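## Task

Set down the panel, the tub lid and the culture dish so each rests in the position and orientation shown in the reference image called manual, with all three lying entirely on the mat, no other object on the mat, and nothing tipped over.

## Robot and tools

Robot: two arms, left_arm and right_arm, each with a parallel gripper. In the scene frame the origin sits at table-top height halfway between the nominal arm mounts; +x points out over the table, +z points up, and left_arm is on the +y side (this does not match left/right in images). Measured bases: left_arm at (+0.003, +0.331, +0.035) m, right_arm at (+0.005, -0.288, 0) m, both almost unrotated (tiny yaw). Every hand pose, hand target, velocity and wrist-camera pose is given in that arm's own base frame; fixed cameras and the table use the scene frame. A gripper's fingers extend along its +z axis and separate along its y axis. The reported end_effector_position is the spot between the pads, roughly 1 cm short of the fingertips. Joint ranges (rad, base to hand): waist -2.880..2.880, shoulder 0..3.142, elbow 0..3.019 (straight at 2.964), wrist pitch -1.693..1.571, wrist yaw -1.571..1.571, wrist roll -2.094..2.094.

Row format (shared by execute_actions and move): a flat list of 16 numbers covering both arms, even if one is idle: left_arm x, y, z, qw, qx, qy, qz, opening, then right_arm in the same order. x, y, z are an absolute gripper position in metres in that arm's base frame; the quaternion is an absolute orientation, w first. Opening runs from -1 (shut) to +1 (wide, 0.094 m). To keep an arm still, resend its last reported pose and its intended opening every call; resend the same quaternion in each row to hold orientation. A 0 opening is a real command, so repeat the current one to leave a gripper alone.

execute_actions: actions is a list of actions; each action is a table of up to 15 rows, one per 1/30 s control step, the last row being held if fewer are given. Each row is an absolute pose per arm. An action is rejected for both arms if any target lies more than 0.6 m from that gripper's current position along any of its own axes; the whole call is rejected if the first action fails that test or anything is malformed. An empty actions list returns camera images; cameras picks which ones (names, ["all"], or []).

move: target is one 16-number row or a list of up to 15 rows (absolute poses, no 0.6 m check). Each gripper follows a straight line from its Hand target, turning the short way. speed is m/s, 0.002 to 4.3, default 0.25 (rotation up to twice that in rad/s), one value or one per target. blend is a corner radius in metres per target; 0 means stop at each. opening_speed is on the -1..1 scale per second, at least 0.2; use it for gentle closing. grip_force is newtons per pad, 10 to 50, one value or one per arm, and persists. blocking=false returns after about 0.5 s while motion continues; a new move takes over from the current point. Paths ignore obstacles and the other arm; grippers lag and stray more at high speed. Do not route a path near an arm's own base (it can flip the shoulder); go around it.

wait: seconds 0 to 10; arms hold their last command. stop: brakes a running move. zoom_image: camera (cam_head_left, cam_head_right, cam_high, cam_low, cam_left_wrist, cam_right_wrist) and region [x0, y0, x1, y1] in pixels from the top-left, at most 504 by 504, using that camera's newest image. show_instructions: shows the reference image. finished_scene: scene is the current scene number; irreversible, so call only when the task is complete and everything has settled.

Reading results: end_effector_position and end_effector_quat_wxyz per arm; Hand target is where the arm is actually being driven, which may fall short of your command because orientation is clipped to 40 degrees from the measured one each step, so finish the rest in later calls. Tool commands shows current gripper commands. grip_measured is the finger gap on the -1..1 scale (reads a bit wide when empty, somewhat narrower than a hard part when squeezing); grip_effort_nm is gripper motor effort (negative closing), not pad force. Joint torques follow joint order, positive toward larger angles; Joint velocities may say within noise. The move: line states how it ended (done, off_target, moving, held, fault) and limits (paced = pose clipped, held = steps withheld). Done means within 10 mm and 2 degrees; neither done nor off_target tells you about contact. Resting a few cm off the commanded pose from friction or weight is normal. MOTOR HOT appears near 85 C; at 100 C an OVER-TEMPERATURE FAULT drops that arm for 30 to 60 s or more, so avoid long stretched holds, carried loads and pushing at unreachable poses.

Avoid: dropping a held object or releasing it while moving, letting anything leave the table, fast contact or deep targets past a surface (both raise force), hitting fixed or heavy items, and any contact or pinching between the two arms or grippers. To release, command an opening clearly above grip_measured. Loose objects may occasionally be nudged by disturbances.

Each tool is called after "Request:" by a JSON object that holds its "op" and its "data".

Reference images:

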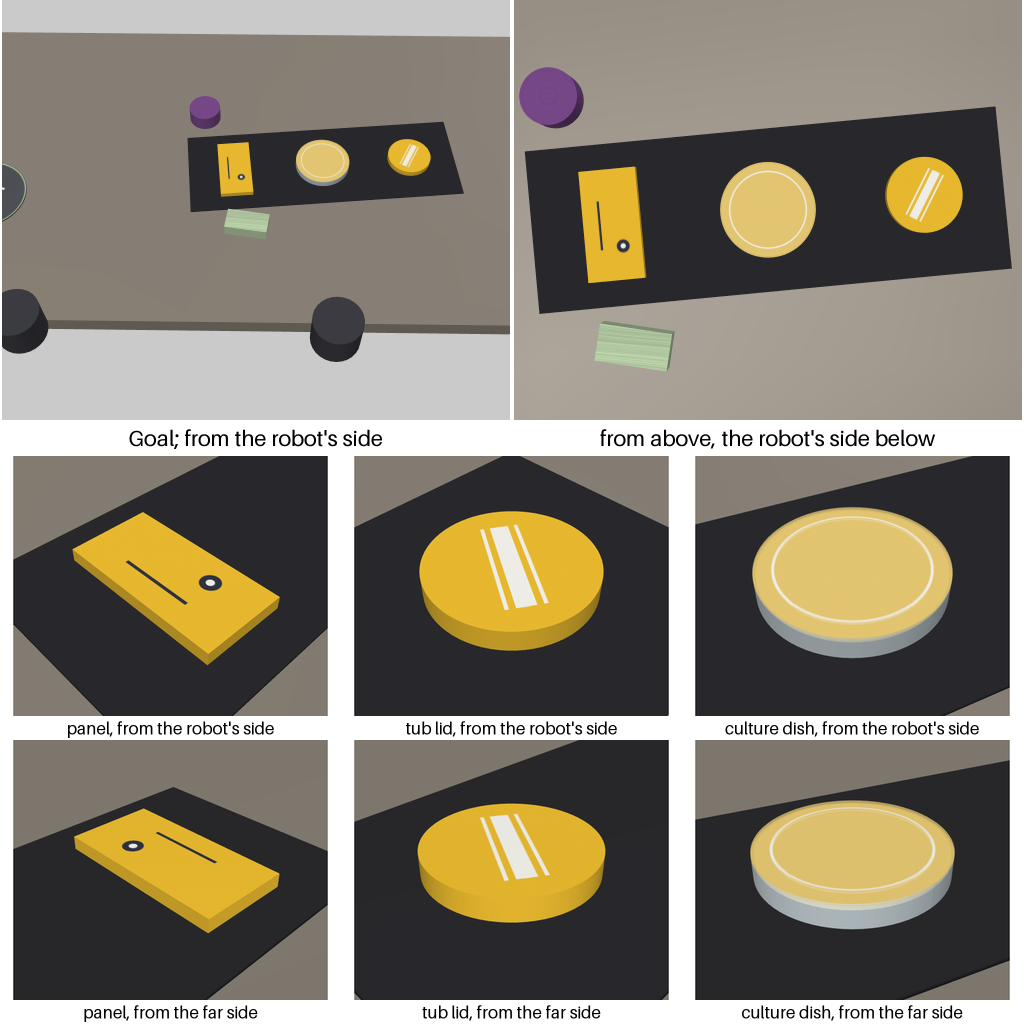

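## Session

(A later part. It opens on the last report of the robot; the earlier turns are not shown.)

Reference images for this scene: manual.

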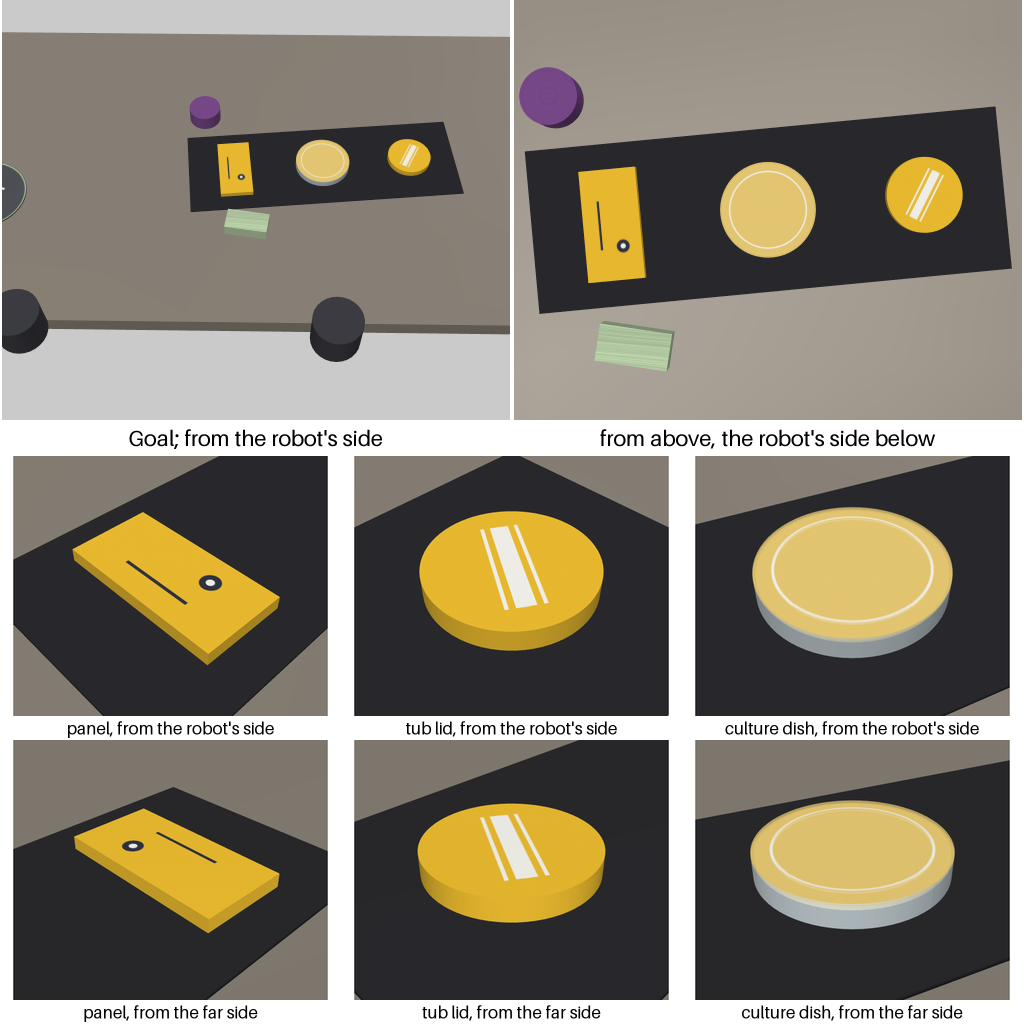

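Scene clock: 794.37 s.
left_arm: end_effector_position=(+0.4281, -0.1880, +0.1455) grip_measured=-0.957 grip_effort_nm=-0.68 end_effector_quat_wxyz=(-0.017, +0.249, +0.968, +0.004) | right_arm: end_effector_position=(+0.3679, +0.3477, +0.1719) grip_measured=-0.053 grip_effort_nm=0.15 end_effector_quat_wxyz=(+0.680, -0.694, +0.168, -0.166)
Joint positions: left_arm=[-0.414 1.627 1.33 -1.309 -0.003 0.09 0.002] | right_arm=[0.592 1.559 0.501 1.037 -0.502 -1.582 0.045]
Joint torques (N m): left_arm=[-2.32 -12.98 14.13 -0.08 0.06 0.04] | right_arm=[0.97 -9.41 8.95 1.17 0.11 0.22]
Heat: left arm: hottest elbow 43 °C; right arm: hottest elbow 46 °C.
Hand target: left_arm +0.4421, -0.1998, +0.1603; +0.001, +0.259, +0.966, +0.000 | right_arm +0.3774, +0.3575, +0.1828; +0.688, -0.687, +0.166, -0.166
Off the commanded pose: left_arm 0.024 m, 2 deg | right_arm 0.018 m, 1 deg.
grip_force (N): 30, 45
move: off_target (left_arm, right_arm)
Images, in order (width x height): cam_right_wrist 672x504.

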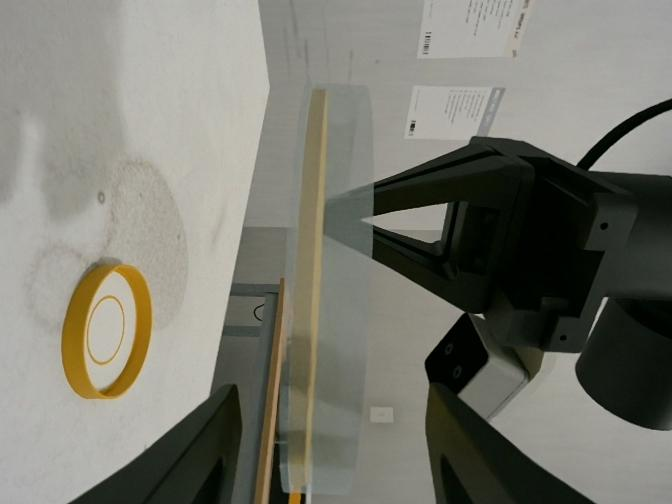

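Request:
{"op": "move", "data": {"target": [0.443,-0.20,0.16,0,0.2588,0.9659,0,-0.98,0.378,0.358,0.1825,0.6874,-0.6874,0.1657,-0.1657,-0.8], "opening_speed": 0.7, "cameras": ["cam_right_wrist","cam_left_wrist"]}}

Scene clock: 810.63 s.
left_arm: end_effector_position=(+0.4287, -0.1882, +0.1462) grip_measured=-0.957 grip_effort_nm=-0.68 end_effector_quat_wxyz=(-0.016, +0.250, +0.968, +0.004) | right_arm: end_effector_position=(+0.3681, +0.3477, +0.1696) grip_measured=-0.655 grip_effort_nm=-0.91 end_effector_quat_wxyz=(+0.680, -0.694, +0.175, -0.160)
Joint positions: left_arm=[-0.414 1.627 1.332 -1.309 -0.003 0.091 0.002] | right_arm=[0.592 1.563 0.501 1.034 -0.501 -1.569 0.016]
Joint torques (N m): left_arm=[-2.26 -12.98 13.97 -0.08 0.06 0.03] | right_arm=[0.97 -9.76 8.9 1.31 0.09 0.07]
Heat: left arm: hottest elbow 45 °C; right arm: hottest elbow 46 °C.
Hand target: left_arm +0.4422, -0.1997, +0.1602; +0.001, +0.259, +0.966, +0.000 | right_arm +0.3774, +0.3575, +0.1827; +0.687, -0.687, +0.166, -0.166
Off the commanded pose: left_arm 0.023 m, 2 deg | right_arm 0.019 m, 2 deg.
grip_force (N): 30, 45
move: off_target (left_arm, right_arm)
Images, in order (width x height): cam_left_wrist 672x504, cam_right_wrist 672x504.

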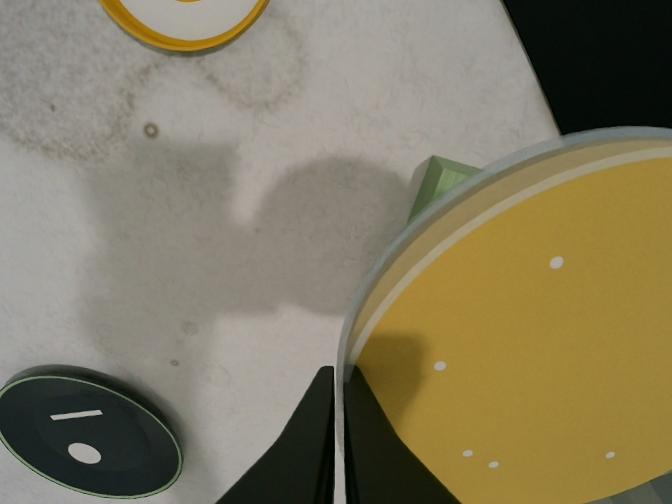

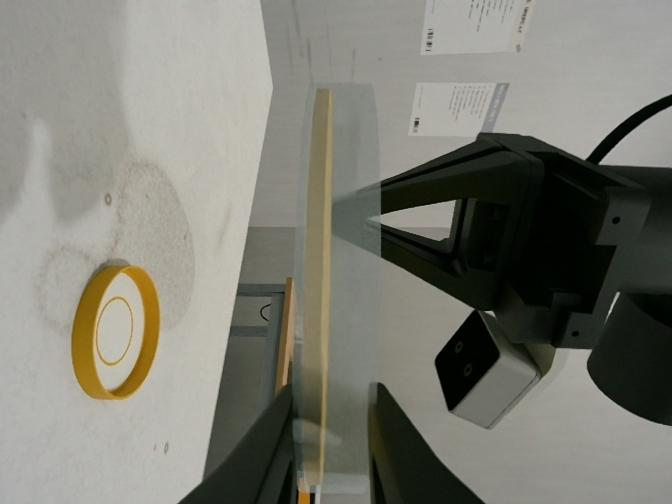

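Request:
{"op": "move", "data": {"target": [[0.443,-0.20,0.16,0,0.2588,0.9659,0,-0.7,0.378,0.358,0.1825,0.6874,-0.6874,0.1657,-0.1657,-0.8],[0.443,-0.20,0.22,0,0.2588,0.9659,0,-0.7,0.378,0.358,0.1825,0.6874,-0.6874,0.1657,-0.1657,-0.8],[0.35,-0.05,0.24,0,0.2588,0.9659,0,-0.2,0.378,0.358,0.1825,0.6874,-0.6874,0.1657,-0.1657,-0.8]], "speed": [0.1,0.1,0.3], "cameras": ["cam_right_wrist","cam_head_left"]}}

Scene clock: 819.33 s.
left_arm: end_effector_position=(+0.3521, -0.0537, +0.2400) grip_measured=-0.202 grip_effort_nm=0.06 end_effector_quat_wxyz=(+0.003, +0.259, +0.966, +0.002) | right_arm: end_effector_position=(+0.3683, +0.3477, +0.1668) grip_measured=-0.655 grip_effort_nm=-0.92 end_effector_quat_wxyz=(+0.678, -0.696, +0.177, -0.158)
Joint positions: left_arm=[-0.151 1.267 1.203 -1.5 -0.003 0.373 0.037] | right_arm=[0.592 1.567 0.501 1.029 -0.501 -1.569 0.016]
Joint torques (N m): left_arm=[-0.91 -8.7 9.89 0.03 0.08 0.03] | right_arm=[0.91 -10.05 8.84 1.47 0.07 0.09]
Heat: left arm: hottest elbow 45 °C; right arm: hottest elbow 46 °C.
Hand target: left_arm +0.3500, -0.0501, +0.2400; +0.000, +0.259, +0.966, +0.000 | right_arm +0.3773, +0.3574, +0.1827; +0.687, -0.687, +0.166, -0.166
Off the commanded pose: left_arm 0.004 m, 0 deg | right_arm 0.021 m, 2 deg.
grip_force (N): 30, 45
move: off_target (right_arm)
Images, in order (width x height): cam_head_left 672x504, cam_right_wrist 672x504.

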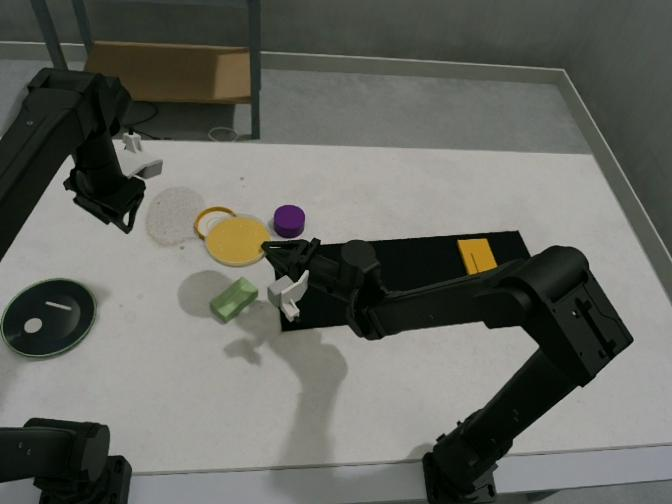

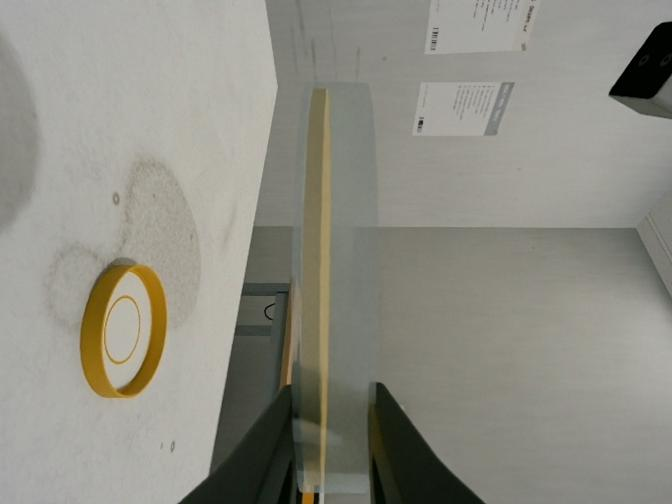

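Request:
{"op": "move", "data": {"target": [[0.28,0.03,0.22,0,0.2588,0.9659,0,-0.2,0.38,0.32,0.23,0.6874,-0.6874,0.1657,-0.1657,-0.8],[0.24,0.03,0.2,0,0.2588,0.9659,0,-0.2,0.388,0.25,0.23,0.6409,-0.2988,0.6409,0.2988,-0.8],[0.24,0.03,0.2,0,0.2588,0.9659,0,-0.2,0.39,0.212,0.18,0.2105,0.2695,0.7406,0.5784,-0.8]], "speed": [0.25,0.5,0.5], "blend": [0.03,0.03,0], "cameras": ["cam_right_wrist","cam_high"]}}

Scene clock: 845.47 s.
left_arm: end_effector_position=(+0.2393, +0.0277, +0.1995) grip_measured=-0.201 grip_effort_nm=0.06 end_effector_quat_wxyz=(-0.007, +0.260, +0.966, -0.001) | right_arm: end_effector_position=(+0.3785, +0.2111, +0.1580) grip_measured=-0.656 grip_effort_nm=-0.92 end_effector_quat_wxyz=(+0.198, +0.275, +0.751, +0.567)
Joint positions: left_arm=[0.114 0.97 0.881 -1.495 -0.004 0.64 0.038] | right_arm=[0.293 1.212 0.398 0.476 -0.564 1.399 0.016]
Joint torques (N m): left_arm=[-0.73 -4.42 9.8 0.68 0.12 0.04] | right_arm=[0.03 -7.94 10.02 1.5 -0.14 0.03]
Heat: left arm: hottest elbow 44 °C; right arm: hottest elbow 46 °C.
Hand target: left_arm +0.2400, +0.0300, +0.2001; +0.000, +0.259, +0.966, +0.000 | right_arm +0.3893, +0.2118, +0.1800; +0.211, +0.269, +0.741, +0.578
Off the commanded pose: left_arm 0.002 m, 1 deg | right_arm 0.025 m, 2 deg.
grip_force (N): 30, 45
move: off_target (right_arm)
Images, in order (width x height): cam_high 672x504, cam_right_wrist 672x504.

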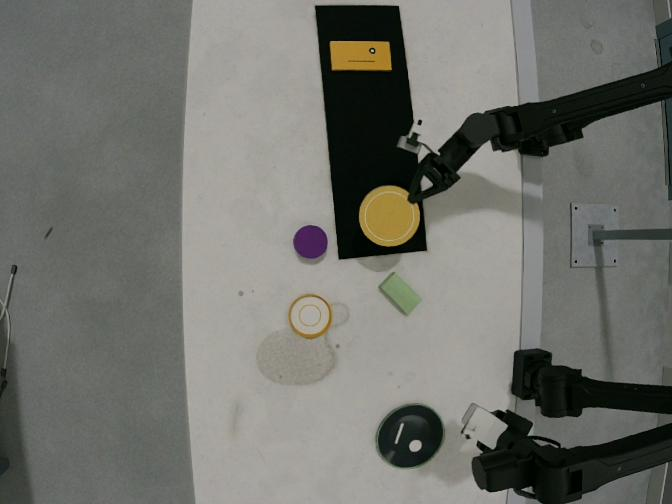

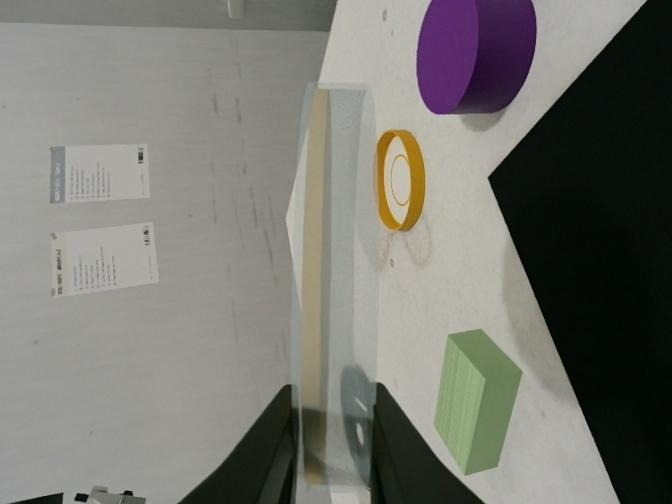

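Request:
{"op": "move", "data": {"target": [[0.24,0.03,0.2,0,0.2588,0.9659,0,-0.2,0.409,0.203,0.09,0.2105,0.2695,0.7406,0.5784,-0.8],[0.24,0.03,0.2,0,0.2588,0.9659,0,-0.2,0.409,0.203,0.056,0.2105,0.2695,0.7406,0.5784,-0.8]], "speed": [0.15,0.05], "blend": [0.02,0], "cameras": ["cam_right_wrist","cam_high"]}}

Scene clock: 854.13 s.
left_arm: end_effector_position=(+0.2393, +0.0277, +0.1995) grip_measured=-0.201 grip_effort_nm=0.06 end_effector_quat_wxyz=(-0.007, +0.260, +0.966, -0.001) | right_arm: end_effector_position=(+0.4028, +0.2044, +0.0467) grip_measured=-0.656 grip_effort_nm=-0.92 end_effector_quat_wxyz=(+0.195, +0.280, +0.748, +0.570)
Joint positions: left_arm=[0.114 0.97 0.881 -1.495 -0.004 0.64 0.038] | right_arm=[0.25 1.74 0.39 1.009 -0.606 1.399 0.016]
Joint torques (N m): left_arm=[-0.73 -4.42 9.78 0.68 0.12 0.03] | right_arm=[0.03 -10.11 4.05 3.08 -0.21 -0.07]
Heat: left arm: hottest elbow 43 °C; right arm: hottest elbow 47 °C.
Hand target: left_arm +0.2400, +0.0300, +0.2001; +0.000, +0.259, +0.966, +0.000 | right_arm +0.4088, +0.2029, +0.0559; +0.210, +0.270, +0.741, +0.578
Off the commanded pose: left_arm 0.002 m, 1 deg | right_arm 0.011 m, 3 deg.
grip_force (N): 30, 45
move: off_target (right_arm); blend cut to 0.017 m at target 1
Images, in order (width x height): cam_high 672x504, cam_right_wrist 672x504.

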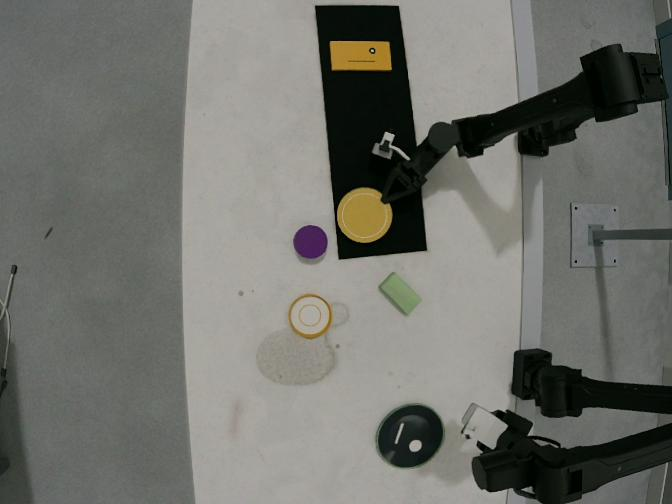

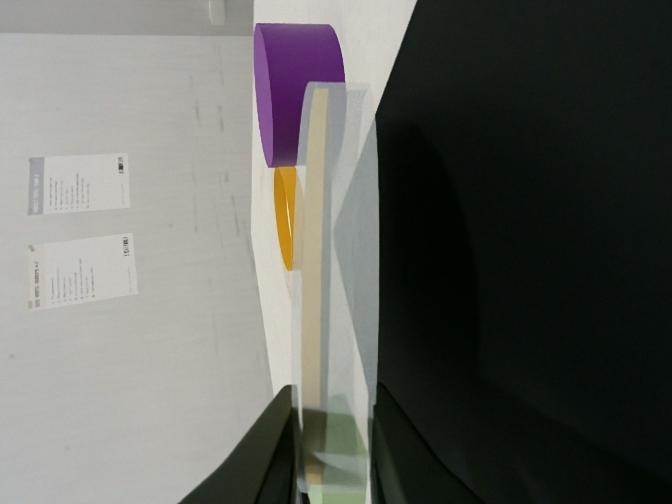

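Request:
{"op": "move", "data": {"target": [[0.24,0.03,0.2,0,0.2588,0.9659,0,-0.2,0.382,0.198,0.058,0.2105,0.2695,0.7406,0.5784,-0.8],[0.24,0.03,0.2,0,0.2588,0.9659,0,-0.2,0.382,0.198,0.046,0.2105,0.2695,0.7406,0.5784,-0.8]], "speed": [0.08,0.04], "cameras": ["cam_right_wrist","cam_high"]}}

Scene clock: 860.70 s.
left_arm: end_effector_position=(+0.2393, +0.0277, +0.1995) grip_measured=-0.201 grip_effort_nm=0.06 end_effector_quat_wxyz=(-0.007, +0.260, +0.966, -0.001) | right_arm: end_effector_position=(+0.3788, +0.1982, +0.0411) grip_measured=-0.656 grip_effort_nm=-0.92 end_effector_quat_wxyz=(+0.200, +0.276, +0.745, +0.573)
Joint positions: left_arm=[0.114 0.97 0.881 -1.495 -0.004 0.64 0.038] | right_arm=[0.25 1.76 0.322 1.112 -0.605 1.399 0.016]
Joint torques (N m): left_arm=[-0.73 -4.48 9.81 0.66 0.12 0.03] | right_arm=[0.32 -8.94 3.04 2.63 -0.03 -0.05]
Heat: left arm: hottest elbow 42 °C; right arm: hottest elbow 46 °C.
Hand target: left_arm +0.2400, +0.0300, +0.2001; +0.000, +0.259, +0.966, +0.000 | right_arm +0.3819, +0.1979, +0.0460; +0.210, +0.270, +0.741, +0.578
Off the commanded pose: left_arm 0.002 m, 1 deg | right_arm 0.006 m, 2 deg.
grip_force (N): 30, 45
move: done
Images, in order (width x height): cam_high 672x504, cam_right_wrist 672x504.

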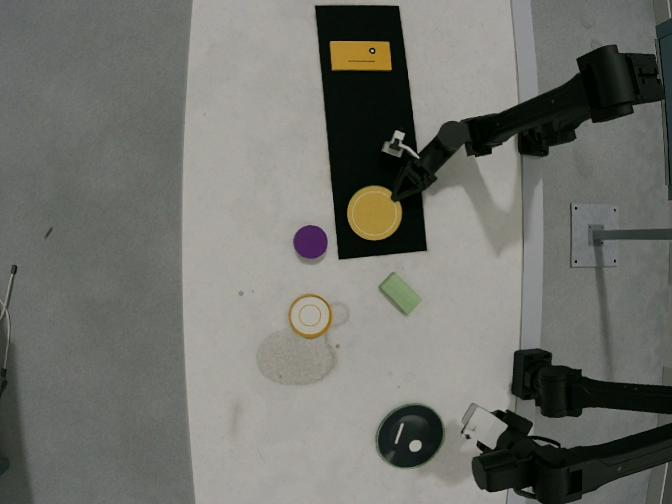

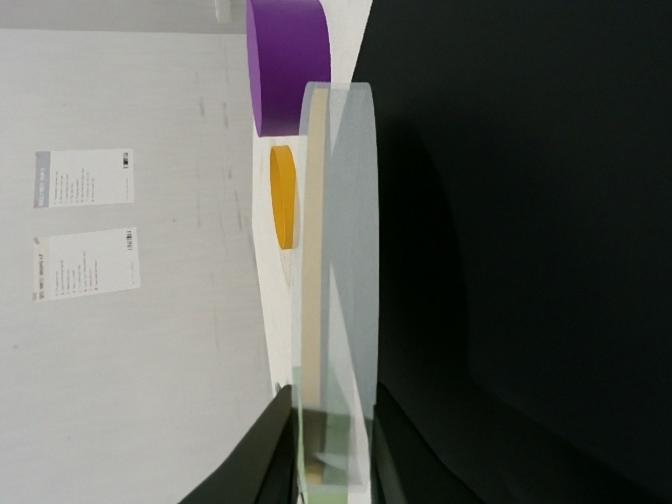

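Request:
{"op": "move", "data": {"target": [0.24,0.03,0.2,0,0.2588,0.9659,0,-0.2,0.382,0.198,0.034,0.2105,0.2695,0.7406,0.5784,-0.8], "speed": 0.03, "cameras": ["cam_right_wrist"]}}

Scene clock: 863.90 s.
left_arm: end_effector_position=(+0.2393, +0.0277, +0.1995) grip_measured=-0.201 grip_effort_nm=0.06 end_effector_quat_wxyz=(-0.007, +0.260, +0.966, -0.001) | right_arm: end_effector_position=(+0.3791, +0.1983, +0.0360) grip_measured=-0.656 grip_effort_nm=-0.92 end_effector_quat_wxyz=(+0.208, +0.270, +0.741, +0.578)
Joint positions: left_arm=[0.114 0.97 0.881 -1.495 -0.004 0.64 0.038] | right_arm=[0.25 1.813 0.322 1.188 -0.605 1.399 0.016]
Joint torques (N m): left_arm=[-0.73 -4.42 9.77 0.68 0.12 0.03] | right_arm=[0.38 -8.53 2.96 2.14 -0.02 -0.05]
Heat: left arm: hottest elbow 42 °C; right arm: hottest elbow 46 °C.
Hand target: left_arm +0.2400, +0.0300, +0.2001; +0.000, +0.259, +0.966, +0.000 | right_arm +0.3819, +0.1979, +0.0340; +0.210, +0.270, +0.741, +0.578
Off the commanded pose: left_arm 0.002 m, 1 deg | right_arm 0.004 m, 0 deg.
grip_force (N): 30, 45
move: done
Images, in order (width x height): cam_right_wrist 672x504.

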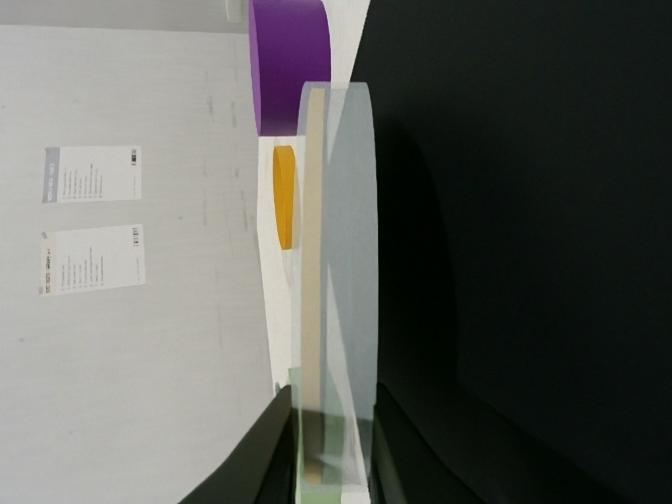

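Request:
{"op": "move", "data": {"target": [0.24,0.03,0.2,0,0.2588,0.9659,0,-0.2,0.382,0.198,0.034,0.2105,0.2695,0.7406,0.5784,-0.1], "opening_speed": 0.8, "cameras": ["cam_right_wrist"]}}

Scene clock: 870.47 s.
left_arm: end_effector_position=(+0.2393, +0.0277, +0.1995) grip_measured=-0.201 grip_effort_nm=0.06 end_effector_quat_wxyz=(-0.007, +0.260, +0.966, -0.001) | right_arm: end_effector_position=(+0.3780, +0.1979, +0.0310) grip_measured=-0.103 grip_effort_nm=0.15 end_effector_quat_wxyz=(+0.204, +0.274, +0.744, +0.575)
Joint positions: left_arm=[0.114 0.97 0.881 -1.495 -0.004 0.64 0.038] | right_arm=[0.25 1.826 0.322 1.189 -0.604 1.399 0.042]
Joint torques (N m): left_arm=[-0.73 -4.42 9.78 0.66 0.12 0.03] | right_arm=[0.38 -9.47 2.86 2.15 -0.04 -0.05]
Heat: left arm: hottest elbow 42 °C; right arm: hottest elbow 45 °C.
Hand target: left_arm +0.2400, +0.0300, +0.2001; +0.000, +0.259, +0.966, +0.000 | right_arm +0.3819, +0.1979, +0.0339; +0.210, +0.270, +0.741, +0.578
Off the commanded pose: left_arm 0.002 m, 1 deg | right_arm 0.005 m, 1 deg.
grip_force (N): 30, 45
move: done
Images, in order (width x height): cam_right_wrist 672x504.

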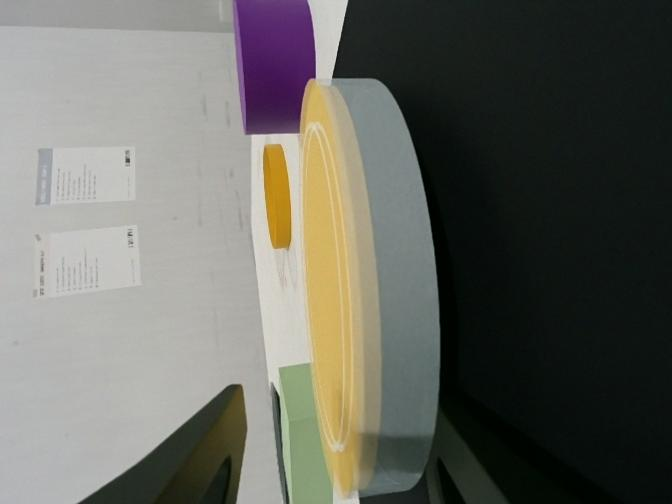

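Fast withdraw.

Request:
{"op": "move", "data": {"target": [0.24,0.03,0.2,0,0.2588,0.9659,0,-0.2,0.338,0.146,0.034,0.2105,0.2695,0.7406,0.5784,-0.1], "speed": 0.85, "cameras": ["cam_right_wrist","cam_high"]}}

Scene clock: 873.67 s.
left_arm: end_effector_position=(+0.2393, +0.0277, +0.1995) grip_measured=-0.201 grip_effort_nm=0.06 end_effector_quat_wxyz=(-0.007, +0.260, +0.966, -0.001) | right_arm: end_effector_position=(+0.3386, +0.1499, +0.0296) grip_measured=-0.103 grip_effort_nm=0.15 end_effector_quat_wxyz=(+0.199, +0.274, +0.742, +0.578)
Joint positions: left_arm=[0.114 0.97 0.881 -1.495 -0.004 0.64 0.038] | right_arm=[0.086 1.817 0.203 1.255 -0.767 1.339 0.042]
Joint torques (N m): left_arm=[-0.85 -4.42 9.8 0.68 0.12 0.03] | right_arm=[-0.62 -9.17 0.68 2.1 -0.14 -0.12]
Heat: left arm: hottest elbow 42 °C; right arm: hottest elbow 45 °C.
Hand target: left_arm +0.2400, +0.0300, +0.2001; +0.000, +0.259, +0.966, +0.000 | right_arm +0.3380, +0.1461, +0.0339; +0.210, +0.270, +0.741, +0.578
Off the commanded pose: left_arm 0.002 m, 1 deg | right_arm 0.006 m, 1 deg.
grip_force (N): 30, 45
move: done
Images, in order (width x height): cam_high 672x504, cam_right_wrist 672x504.

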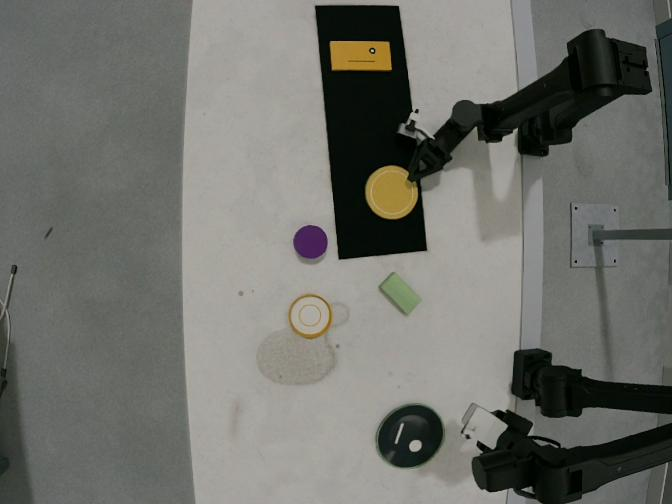

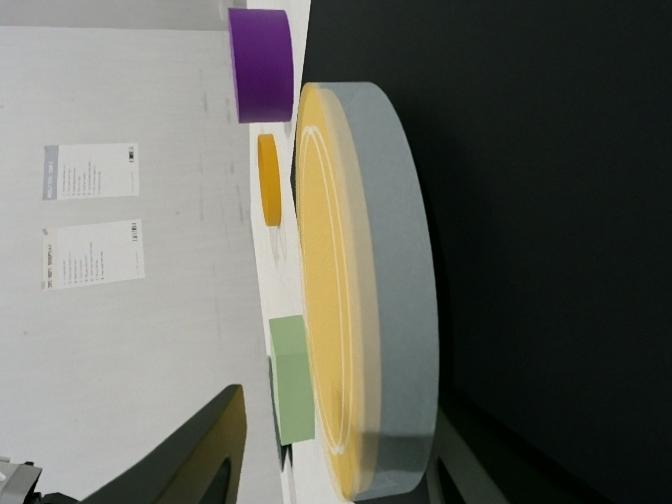

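Request:
{"op": "move", "data": {"target": [[0.3,-0.2,0.18,0,-0.407,0.9135,0,-0.9,0.3665,0.183,0.034,0.2105,0.2695,0.7406,0.5784,-0.1],[0.44,-0.405,0.09,0,-0.407,0.9135,0,-1,0.3665,0.183,0.034,0.2105,0.2695,0.7406,0.5784,-0.1]], "speed": [0.2,0.25], "blend": [0.03,0], "cameras": ["cam_left_wrist","cam_high","cam_right_wrist"]}}

Scene clock: 895.73 s.
left_arm: end_effector_position=(+0.4310, -0.3922, +0.0825) grip_measured=-0.993 grip_effort_nm=-0.39 end_effector_quat_wxyz=(-0.006, -0.406, +0.914, +0.010) | right_arm: end_effector_position=(+0.3603, +0.1785, +0.0335) grip_measured=-0.103 grip_effort_nm=0.15 end_effector_quat_wxyz=(+0.214, +0.269, +0.742, +0.575)
Joint positions: left_arm=[-0.736 1.957 1.623 -1.259 0.004 -1.572 0] | right_arm=[0.198 1.816 0.261 1.242 -0.645 1.371 0.042]
Joint torques (N m): left_arm=[-2.08 -17.49 13.24 -0.08 -0.3 -0.2] | right_arm=[1.08 -8.59 3.36 1.31 0 0.09]
Heat: left arm: hottest elbow 42 °C; right arm: hottest elbow 43 °C.
Hand target: left_arm +0.4396, -0.4046, +0.0901; +0.000, -0.407, +0.913, +0.000 | right_arm +0.3663, +0.1829, +0.0341; +0.210, +0.269, +0.741, +0.578
Off the commanded pose: left_arm 0.017 m, 1 deg | right_arm 0.008 m, 1 deg.
grip_force (N): 30, 45
move: off_target (left_arm); target 2's new opening was sent with left_arm's hand 0.017 m and 1 deg from that target
Images, in order (width x height): cam_high 672x504, cam_left_wrist 672x504, cam_right_wrist 672x504.

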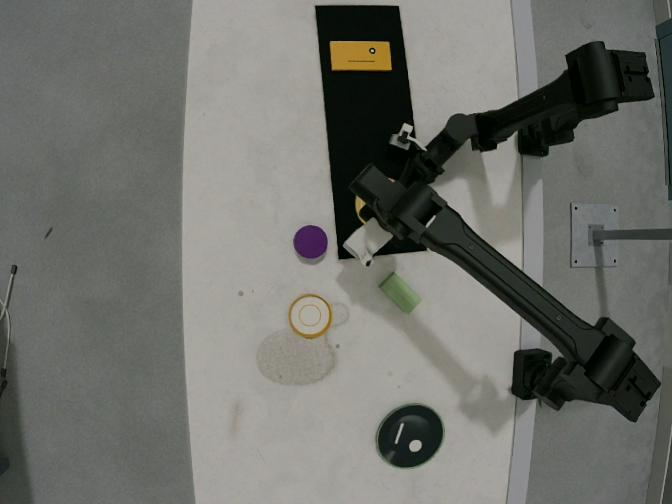

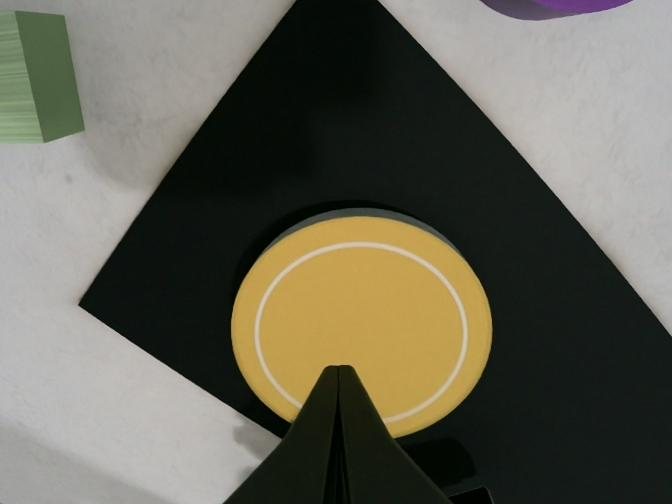

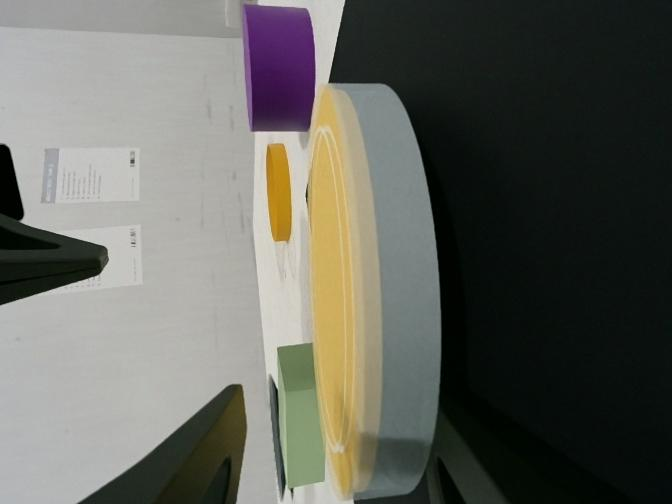

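Request:
{"op": "move", "data": {"target": [[0.433,-0.428,0.03,0,-0.407,0.9135,0,-1,0.3665,0.183,0.034,0.2105,0.2695,0.7406,0.5784,-0.1],[0.431,-0.426,-0.008,0,-0.407,0.9135,0,-1,0.3665,0.183,0.034,0.2105,0.2695,0.7406,0.5784,-0.1]], "speed": [0.15,0.04], "blend": [0.01,0], "cameras": ["cam_left_wrist","cam_right_wrist"]}}

Scene clock: 907.03 s.
left_arm: end_effector_position=(+0.4333, -0.4245, +0.0036) grip_measured=-0.993 grip_effort_nm=-0.40 end_effector_quat_wxyz=(+0.001, -0.405, +0.914, -0.006) | right_arm: end_effector_position=(+0.3602, +0.1786, +0.0332) grip_measured=-0.102 grip_effort_nm=0.15 end_effector_quat_wxyz=(+0.213, +0.270, +0.742, +0.575)
Joint positions: left_arm=[-0.773 2.078 1.597 -1.078 0.003 -1.607 0] | right_arm=[0.198 1.817 0.261 1.242 -0.644 1.372 0.042]
Joint torques (N m): left_arm=[-1.96 -18.32 8.72 0.66 -0.29 -0.19] | right_arm=[1.08 -8.64 3.33 1.31 -0.01 0.08]
Heat: left arm: hottest elbow 44 °C; right arm: hottest elbow 43 °C.
Hand target: left_arm +0.4309, -0.4259, -0.0077; +0.000, -0.407, +0.913, +0.000 | right_arm +0.3663, +0.1830, +0.0341; +0.210, +0.270, +0.741, +0.578
Off the commanded pose: left_arm 0.012 m, 1 deg | right_arm 0.008 m, 1 deg.
grip_force (N): 30, 45
move: off_target (left_arm)
Images, in order (width x height): cam_left_wrist 672x504, cam_right_wrist 672x504.

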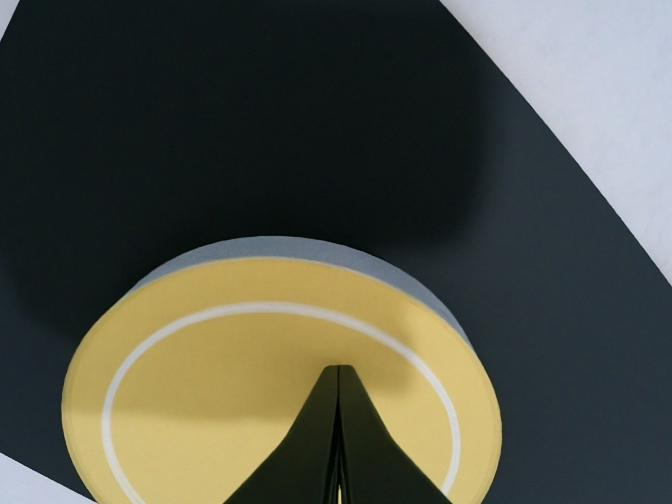

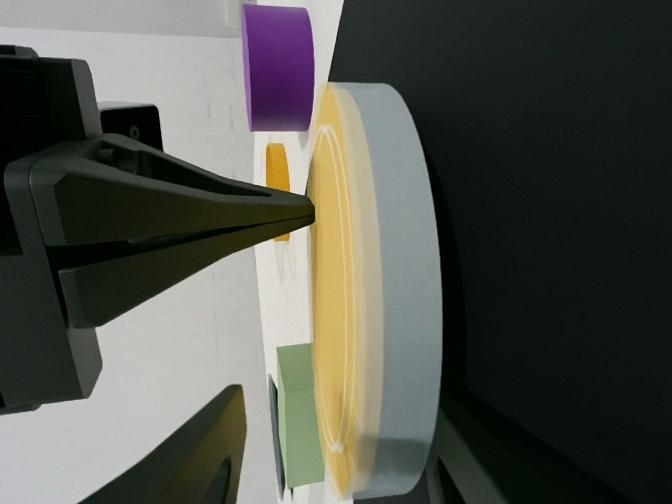

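Request:
{"op": "move", "data": {"target": [0.431,-0.426,-0.028,0,-0.407,0.9135,0,-1,0.3665,0.183,0.034,0.2105,0.2695,0.7406,0.5784,-0.1], "speed": 0.06}}

Request:
{"op": "move", "data": {"target": [0.431,-0.426,-0.028,0,-0.407,0.9135,0,-1,0.322,0.130,0.036,0.2105,0.2695,0.7406,0.5784,-0.1], "speed": 0.4, "cameras": ["cam_left_wrist","cam_right_wrist"]}}

Scene clock: 911.80 s.
left_arm: end_effector_position=(+0.4378, -0.4288, +0.0013) grip_measured=-0.993 grip_effort_nm=-0.40 end_effector_quat_wxyz=(+0.006, -0.405, +0.914, -0.019) | right_arm: end_effector_position=(+0.3600, +0.1784, +0.0319) grip_measured=-0.102 grip_effort_nm=0.14 end_effector_quat_wxyz=(+0.212, +0.271, +0.743, +0.574)
Joint positions: left_arm=[-0.773 2.079 1.591 -1.042 0.003 -1.607 0] | right_arm=[0.198 1.819 0.261 1.239 -0.643 1.372 0.042]
Joint torques (N m): left_arm=[-2.02 -16.38 7.83 0.88 -0.28 -0.19] | right_arm=[1.03 -8.88 3.33 1.4 -0.06 0.08]
Heat: left arm: hottest elbow 43 °C; right arm: hottest elbow 43 °C.
Hand target: left_arm +0.4303, -0.4251, -0.0272; +0.000, -0.407, +0.913, +0.000 | right_arm +0.3663, +0.1830, +0.0341; +0.210, +0.269, +0.741, +0.578
Off the commanded pose: left_arm 0.030 m, 2 deg | right_arm 0.008 m, 1 deg.
grip_force (N): 30, 45
move: off_target (left_arm)

Scene clock: 913.03 s.
left_arm: end_effector_position=(+0.4380, -0.4287, -0.0011) grip_measured=-0.993 grip_effort_nm=-0.40 end_effector_quat_wxyz=(+0.007, -0.405, +0.914, -0.019) | right_arm: end_effector_position=(+0.3211, +0.1323, +0.0308) grip_measured=-0.102 grip_effort_nm=0.14 end_effector_quat_wxyz=(+0.199, +0.277, +0.741, +0.578)
Joint positions: left_arm=[-0.773 2.083 1.59 -1.038 0.001 -1.607 0] | right_arm=[0.013 1.802 0.154 1.263 -0.83 1.306 0.042]
Joint torques (N m): left_arm=[-1.96 -16.56 7.98 0.73 -0.23 -0.19] | right_arm=[-0.03 -9 0.79 1.72 -0.22 -0.15]
Heat: left arm: hottest elbow 43 °C; right arm: hottest elbow 43 °C.
Hand target: left_arm +0.4305, -0.4253, -0.0272; +0.000, -0.407, +0.913, +0.000 | right_arm +0.3220, +0.1300, +0.0359; +0.211, +0.270, +0.741, +0.578
Off the commanded pose: left_arm 0.028 m, 2 deg | right_arm 0.006 m, 2 deg.
grip_force (N): 30, 45
move: off_target (left_arm)
Images, in order (width x height): cam_left_wrist 672x504, cam_right_wrist 672x504.

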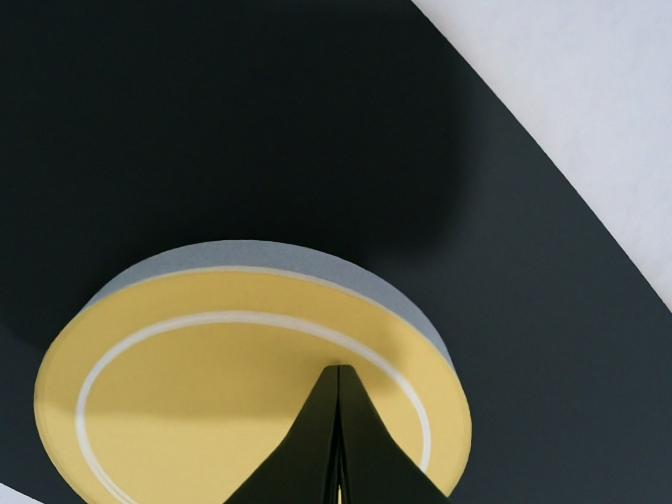

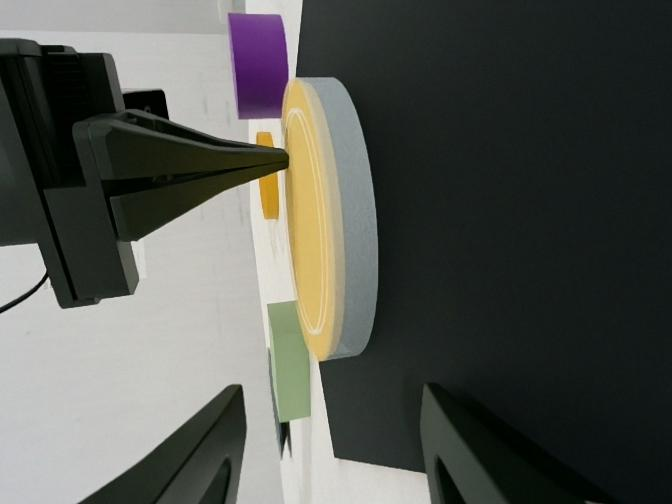

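Request:
{"op": "move", "data": {"target": [[0.43,-0.42,0.10,0,-0.407,0.9135,0,-1,0.322,0.130,0.06,0.2105,0.2695,0.7406,0.5784,-0.1],[0.5,-0.25,0.15,0,0,1,0,-0.2,0.345,0.15,0.18,0.4162,-0.18,0.8,0.393,-0.2],[0.61,-0.115,0.09,0,0.2588,0.9659,0,-0.2,0.37,0.17,0.20,0.6874,-0.6874,0.1657,-0.1657,-0.2]], "speed": [0.15,0.4,0.4], "blend": [0.01,0.05,0], "cameras": ["cam_left_wrist","cam_high"]}}

Scene clock: 931.33 s.
left_arm: end_effector_position=(+0.5918, -0.1150, +0.0847) grip_measured=-0.201 grip_effort_nm=0.06 end_effector_quat_wxyz=(-0.015, +0.257, +0.966, +0.001) | right_arm: end_effector_position=(+0.3545, +0.1716, +0.1836) grip_measured=-0.197 grip_effort_nm=-0.12 end_effector_quat_wxyz=(+0.683, -0.692, +0.186, -0.142)
Joint positions: left_arm=[-0.192 2.012 1.717 -1.306 -0.003 0.328 0.038] | right_arm=[0.061 1.329 0.326 0.949 -1.042 -1.559 0.038]
Joint torques (N m): left_arm=[-1.14 -18.14 13.6 0.42 0.09 0.04] | right_arm=[-0.03 -6.01 9.21 1.96 -0.1 0]
Heat: left arm: hottest elbow 43 °C; right arm: hottest elbow 43 °C.
Hand target: left_arm +0.6093, -0.1148, +0.0903; +0.000, +0.259, +0.966, +0.000 | right_arm +0.3692, +0.1696, +0.2001; +0.687, -0.688, +0.166, -0.166
Off the commanded pose: left_arm 0.019 m, 2 deg | right_arm 0.023 m, 4 deg.
grip_force (N): 30, 45
move: off_target (left_arm, right_arm); blend cut to 0 m at target 2; target 2's new opening was sent with right_arm's hand 0.032 m and 4 deg from that target
Images, in order (width x height): cam_high 672x504, cam_left_wrist 672x504.

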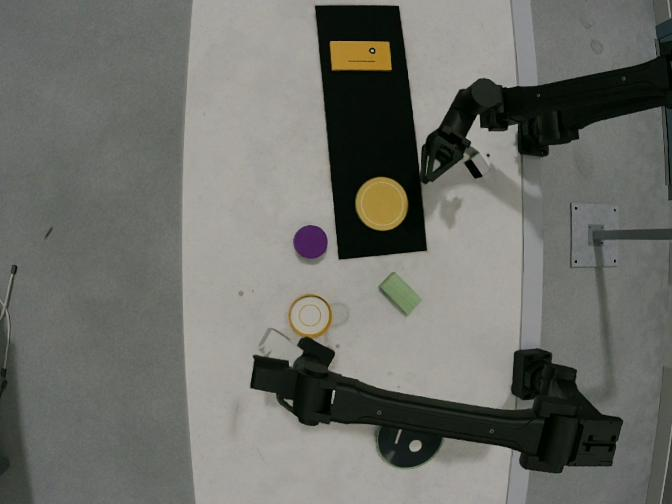

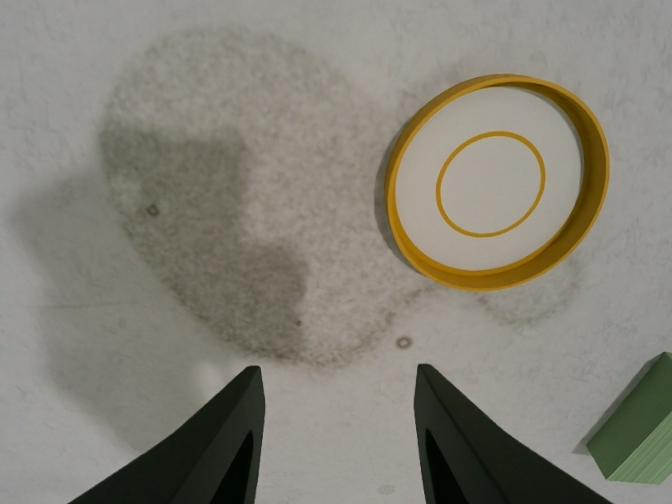

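Request:
{"op": "move", "data": {"target": [0.593,-0.137,0.0,0,0.2588,0.9659,0,-0.2,0.37,0.17,0.20,0.6874,-0.6874,0.1657,-0.1657,-0.2], "speed": 0.15, "cameras": ["cam_left_wrist"]}}

Scene clock: 939.80 s.
left_arm: end_effector_position=(+0.5908, -0.1320, +0.0041) grip_measured=-0.201 grip_effort_nm=0.06 end_effector_quat_wxyz=(-0.002, +0.261, +0.965, +0.001) | right_arm: end_effector_position=(+0.3545, +0.1715, +0.1836) grip_measured=-0.197 grip_effort_nm=-0.12 end_effector_quat_wxyz=(+0.683, -0.692, +0.186, -0.142)
Joint positions: left_arm=[-0.22 2.084 1.608 -1.099 -0.003 0.308 0.038] | right_arm=[0.06 1.329 0.326 0.949 -1.042 -1.56 0.038]
Joint torques (N m): left_arm=[-2.32 -19.31 9.32 0.66 0.09 -0.17] | right_arm=[0.03 -6.01 9.21 1.95 -0.09 -0.01]
Heat: left arm: hottest elbow 43 °C; right arm: hottest elbow 44 °C.
Hand target: left_arm +0.5928, -0.1370, -0.0001; +0.000, +0.259, +0.966, +0.000 | right_arm +0.3691, +0.1697, +0.2001; +0.687, -0.688, +0.166, -0.166
Off the commanded pose: left_arm 0.007 m, 0 deg | right_arm 0.023 m, 4 deg.
grip_force (N): 30, 45
move: off_target (right_arm)
Images, in order (width x height): cam_left_wrist 672x504.

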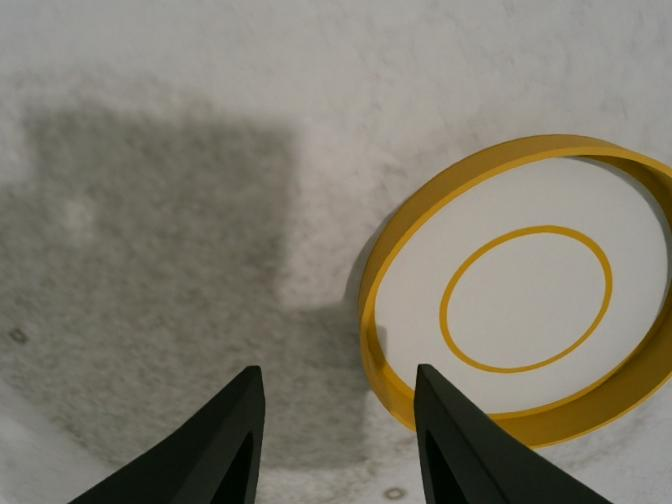

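Request:
{"op": "move", "data": {"target": [[0.594,-0.143,-0.020,0,0.2588,0.9659,0,-0.2,0.37,0.17,0.20,0.6874,-0.6874,0.1657,-0.1657,-0.2],[0.594,-0.143,-0.0205,0,0.2588,0.9659,0,-0.98,0.37,0.17,0.20,0.6874,-0.6874,0.1657,-0.1657,-0.05]], "speed": 0.06, "opening_speed": 0.8, "cameras": ["cam_left_wrist"]}}

Scene clock: 948.67 s.
left_arm: end_effector_position=(+0.5962, -0.1361, -0.0093) grip_measured=-0.970 grip_effort_nm=-0.51 end_effector_quat_wxyz=(+0.005, +0.258, +0.966, +0.002) | right_arm: end_effector_position=(+0.3545, +0.1715, +0.1836) grip_measured=-0.053 grip_effort_nm=0.16 end_effector_quat_wxyz=(+0.683, -0.692, +0.186, -0.142)
Joint positions: left_arm=[-0.225 2.107 1.608 -1.061 -0.003 0.298 0.001] | right_arm=[0.06 1.329 0.326 0.949 -1.042 -1.56 0.045]
Joint velocities: left_arm=[-0.005 0.005 0.002 0.012 -0.037 -0.007 0.005] | right_arm=[within noise]
Joint torques (N m): left_arm=[-2.37 -18.67 8.69 0.72 0.08 -0.19] | right_arm=[-0.03 -5.95 9.2 1.95 -0.09 0]
Heat: left arm: hottest elbow 43 °C; right arm: hottest elbow 45 °C.
Hand target: left_arm +0.5937, -0.1429, -0.0204; +0.000, +0.259, +0.966, +0.000 | right_arm +0.3692, +0.1697, +0.2001; +0.687, -0.688, +0.166, -0.166
Off the commanded pose: left_arm 0.013 m, 1 deg | right_arm 0.023 m, 4 deg.
grip_force (N): 30, 45
move: off_target (left_arm, right_arm); target 2's new opening was sent with right_arm's hand 0.023 m and 4 deg from that target
Images, in order (width x height): cam_left_wrist 672x504.

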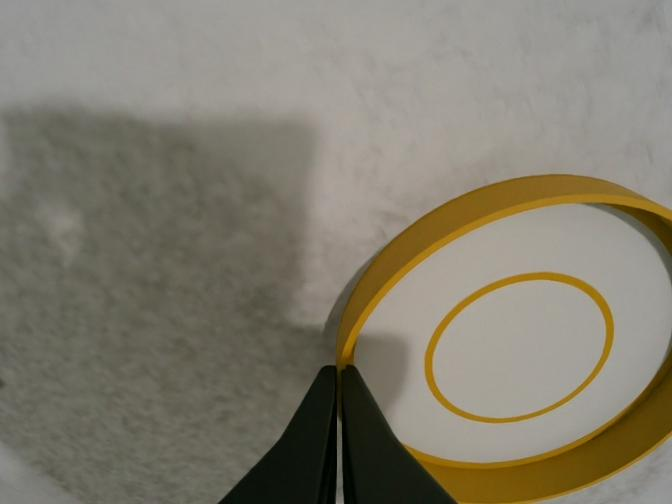

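Request:
{"op": "move", "data": {"target": [[0.594,-0.145,0.06,0,0.2588,0.9659,0,-0.98,0.37,0.17,0.20,0.6874,-0.6874,0.1657,-0.1657,-0.05],[0.443,-0.20,0.16,0,0.2588,0.9659,0,-0.98,0.335,0.278,0.185,0.6874,-0.6874,0.1657,-0.1657,-0.05]], "speed": [0.1,0.25], "blend": [0.03,0], "cameras": ["cam_left_wrist","cam_right_wrist"]}}

Scene clock: 959.23 s.
left_arm: end_effector_position=(+0.4462, -0.1981, +0.1606) grip_measured=-0.979 grip_effort_nm=-0.63 end_effector_quat_wxyz=(+0.004, +0.261, +0.965, +0.000) | right_arm: end_effector_position=(+0.3325, +0.2738, +0.1779) grip_measured=-0.053 grip_effort_nm=0.16 end_effector_quat_wxyz=(+0.681, -0.693, +0.179, -0.156)
Joint positions: left_arm=[-0.418 1.641 1.39 -1.311 -0.002 0.111 0.001] | right_arm=[0.443 1.374 0.326 1.018 -0.65 -1.56 0.045]
Joint torques (N m): left_arm=[-1.96 -14.51 9.66 0.05 0.02 -0.17] | right_arm=[0.97 -6.3 6.79 2.48 0.11 0.01]
Heat: left arm: hottest elbow 42 °C; right arm: hottest elbow 45 °C.
Hand target: left_arm +0.4431, -0.1999, +0.1601; +0.000, +0.259, +0.966, +0.000 | right_arm +0.3349, +0.2779, +0.1851; +0.687, -0.688, +0.166, -0.166
Off the commanded pose: left_arm 0.004 m, 1 deg | right_arm 0.009 m, 2 deg.
grip_force (N): 30, 45
move: done
Images, in order (width x height): cam_left_wrist 672x504, cam_right_wrist 672x504.

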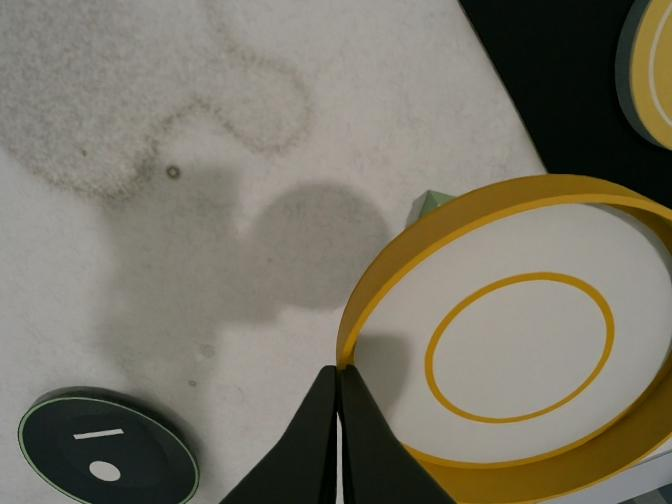

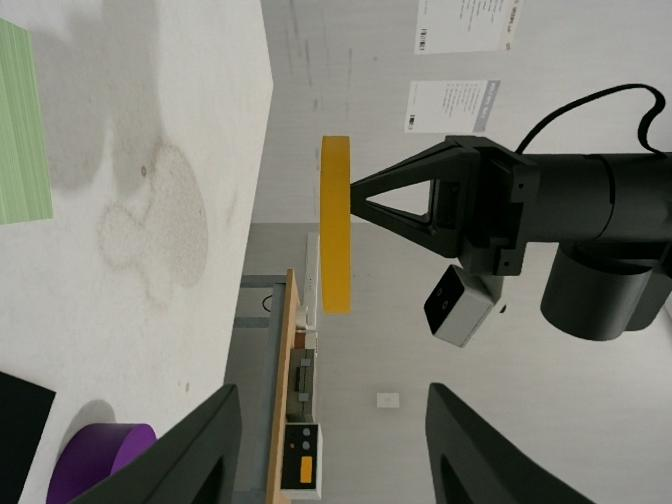

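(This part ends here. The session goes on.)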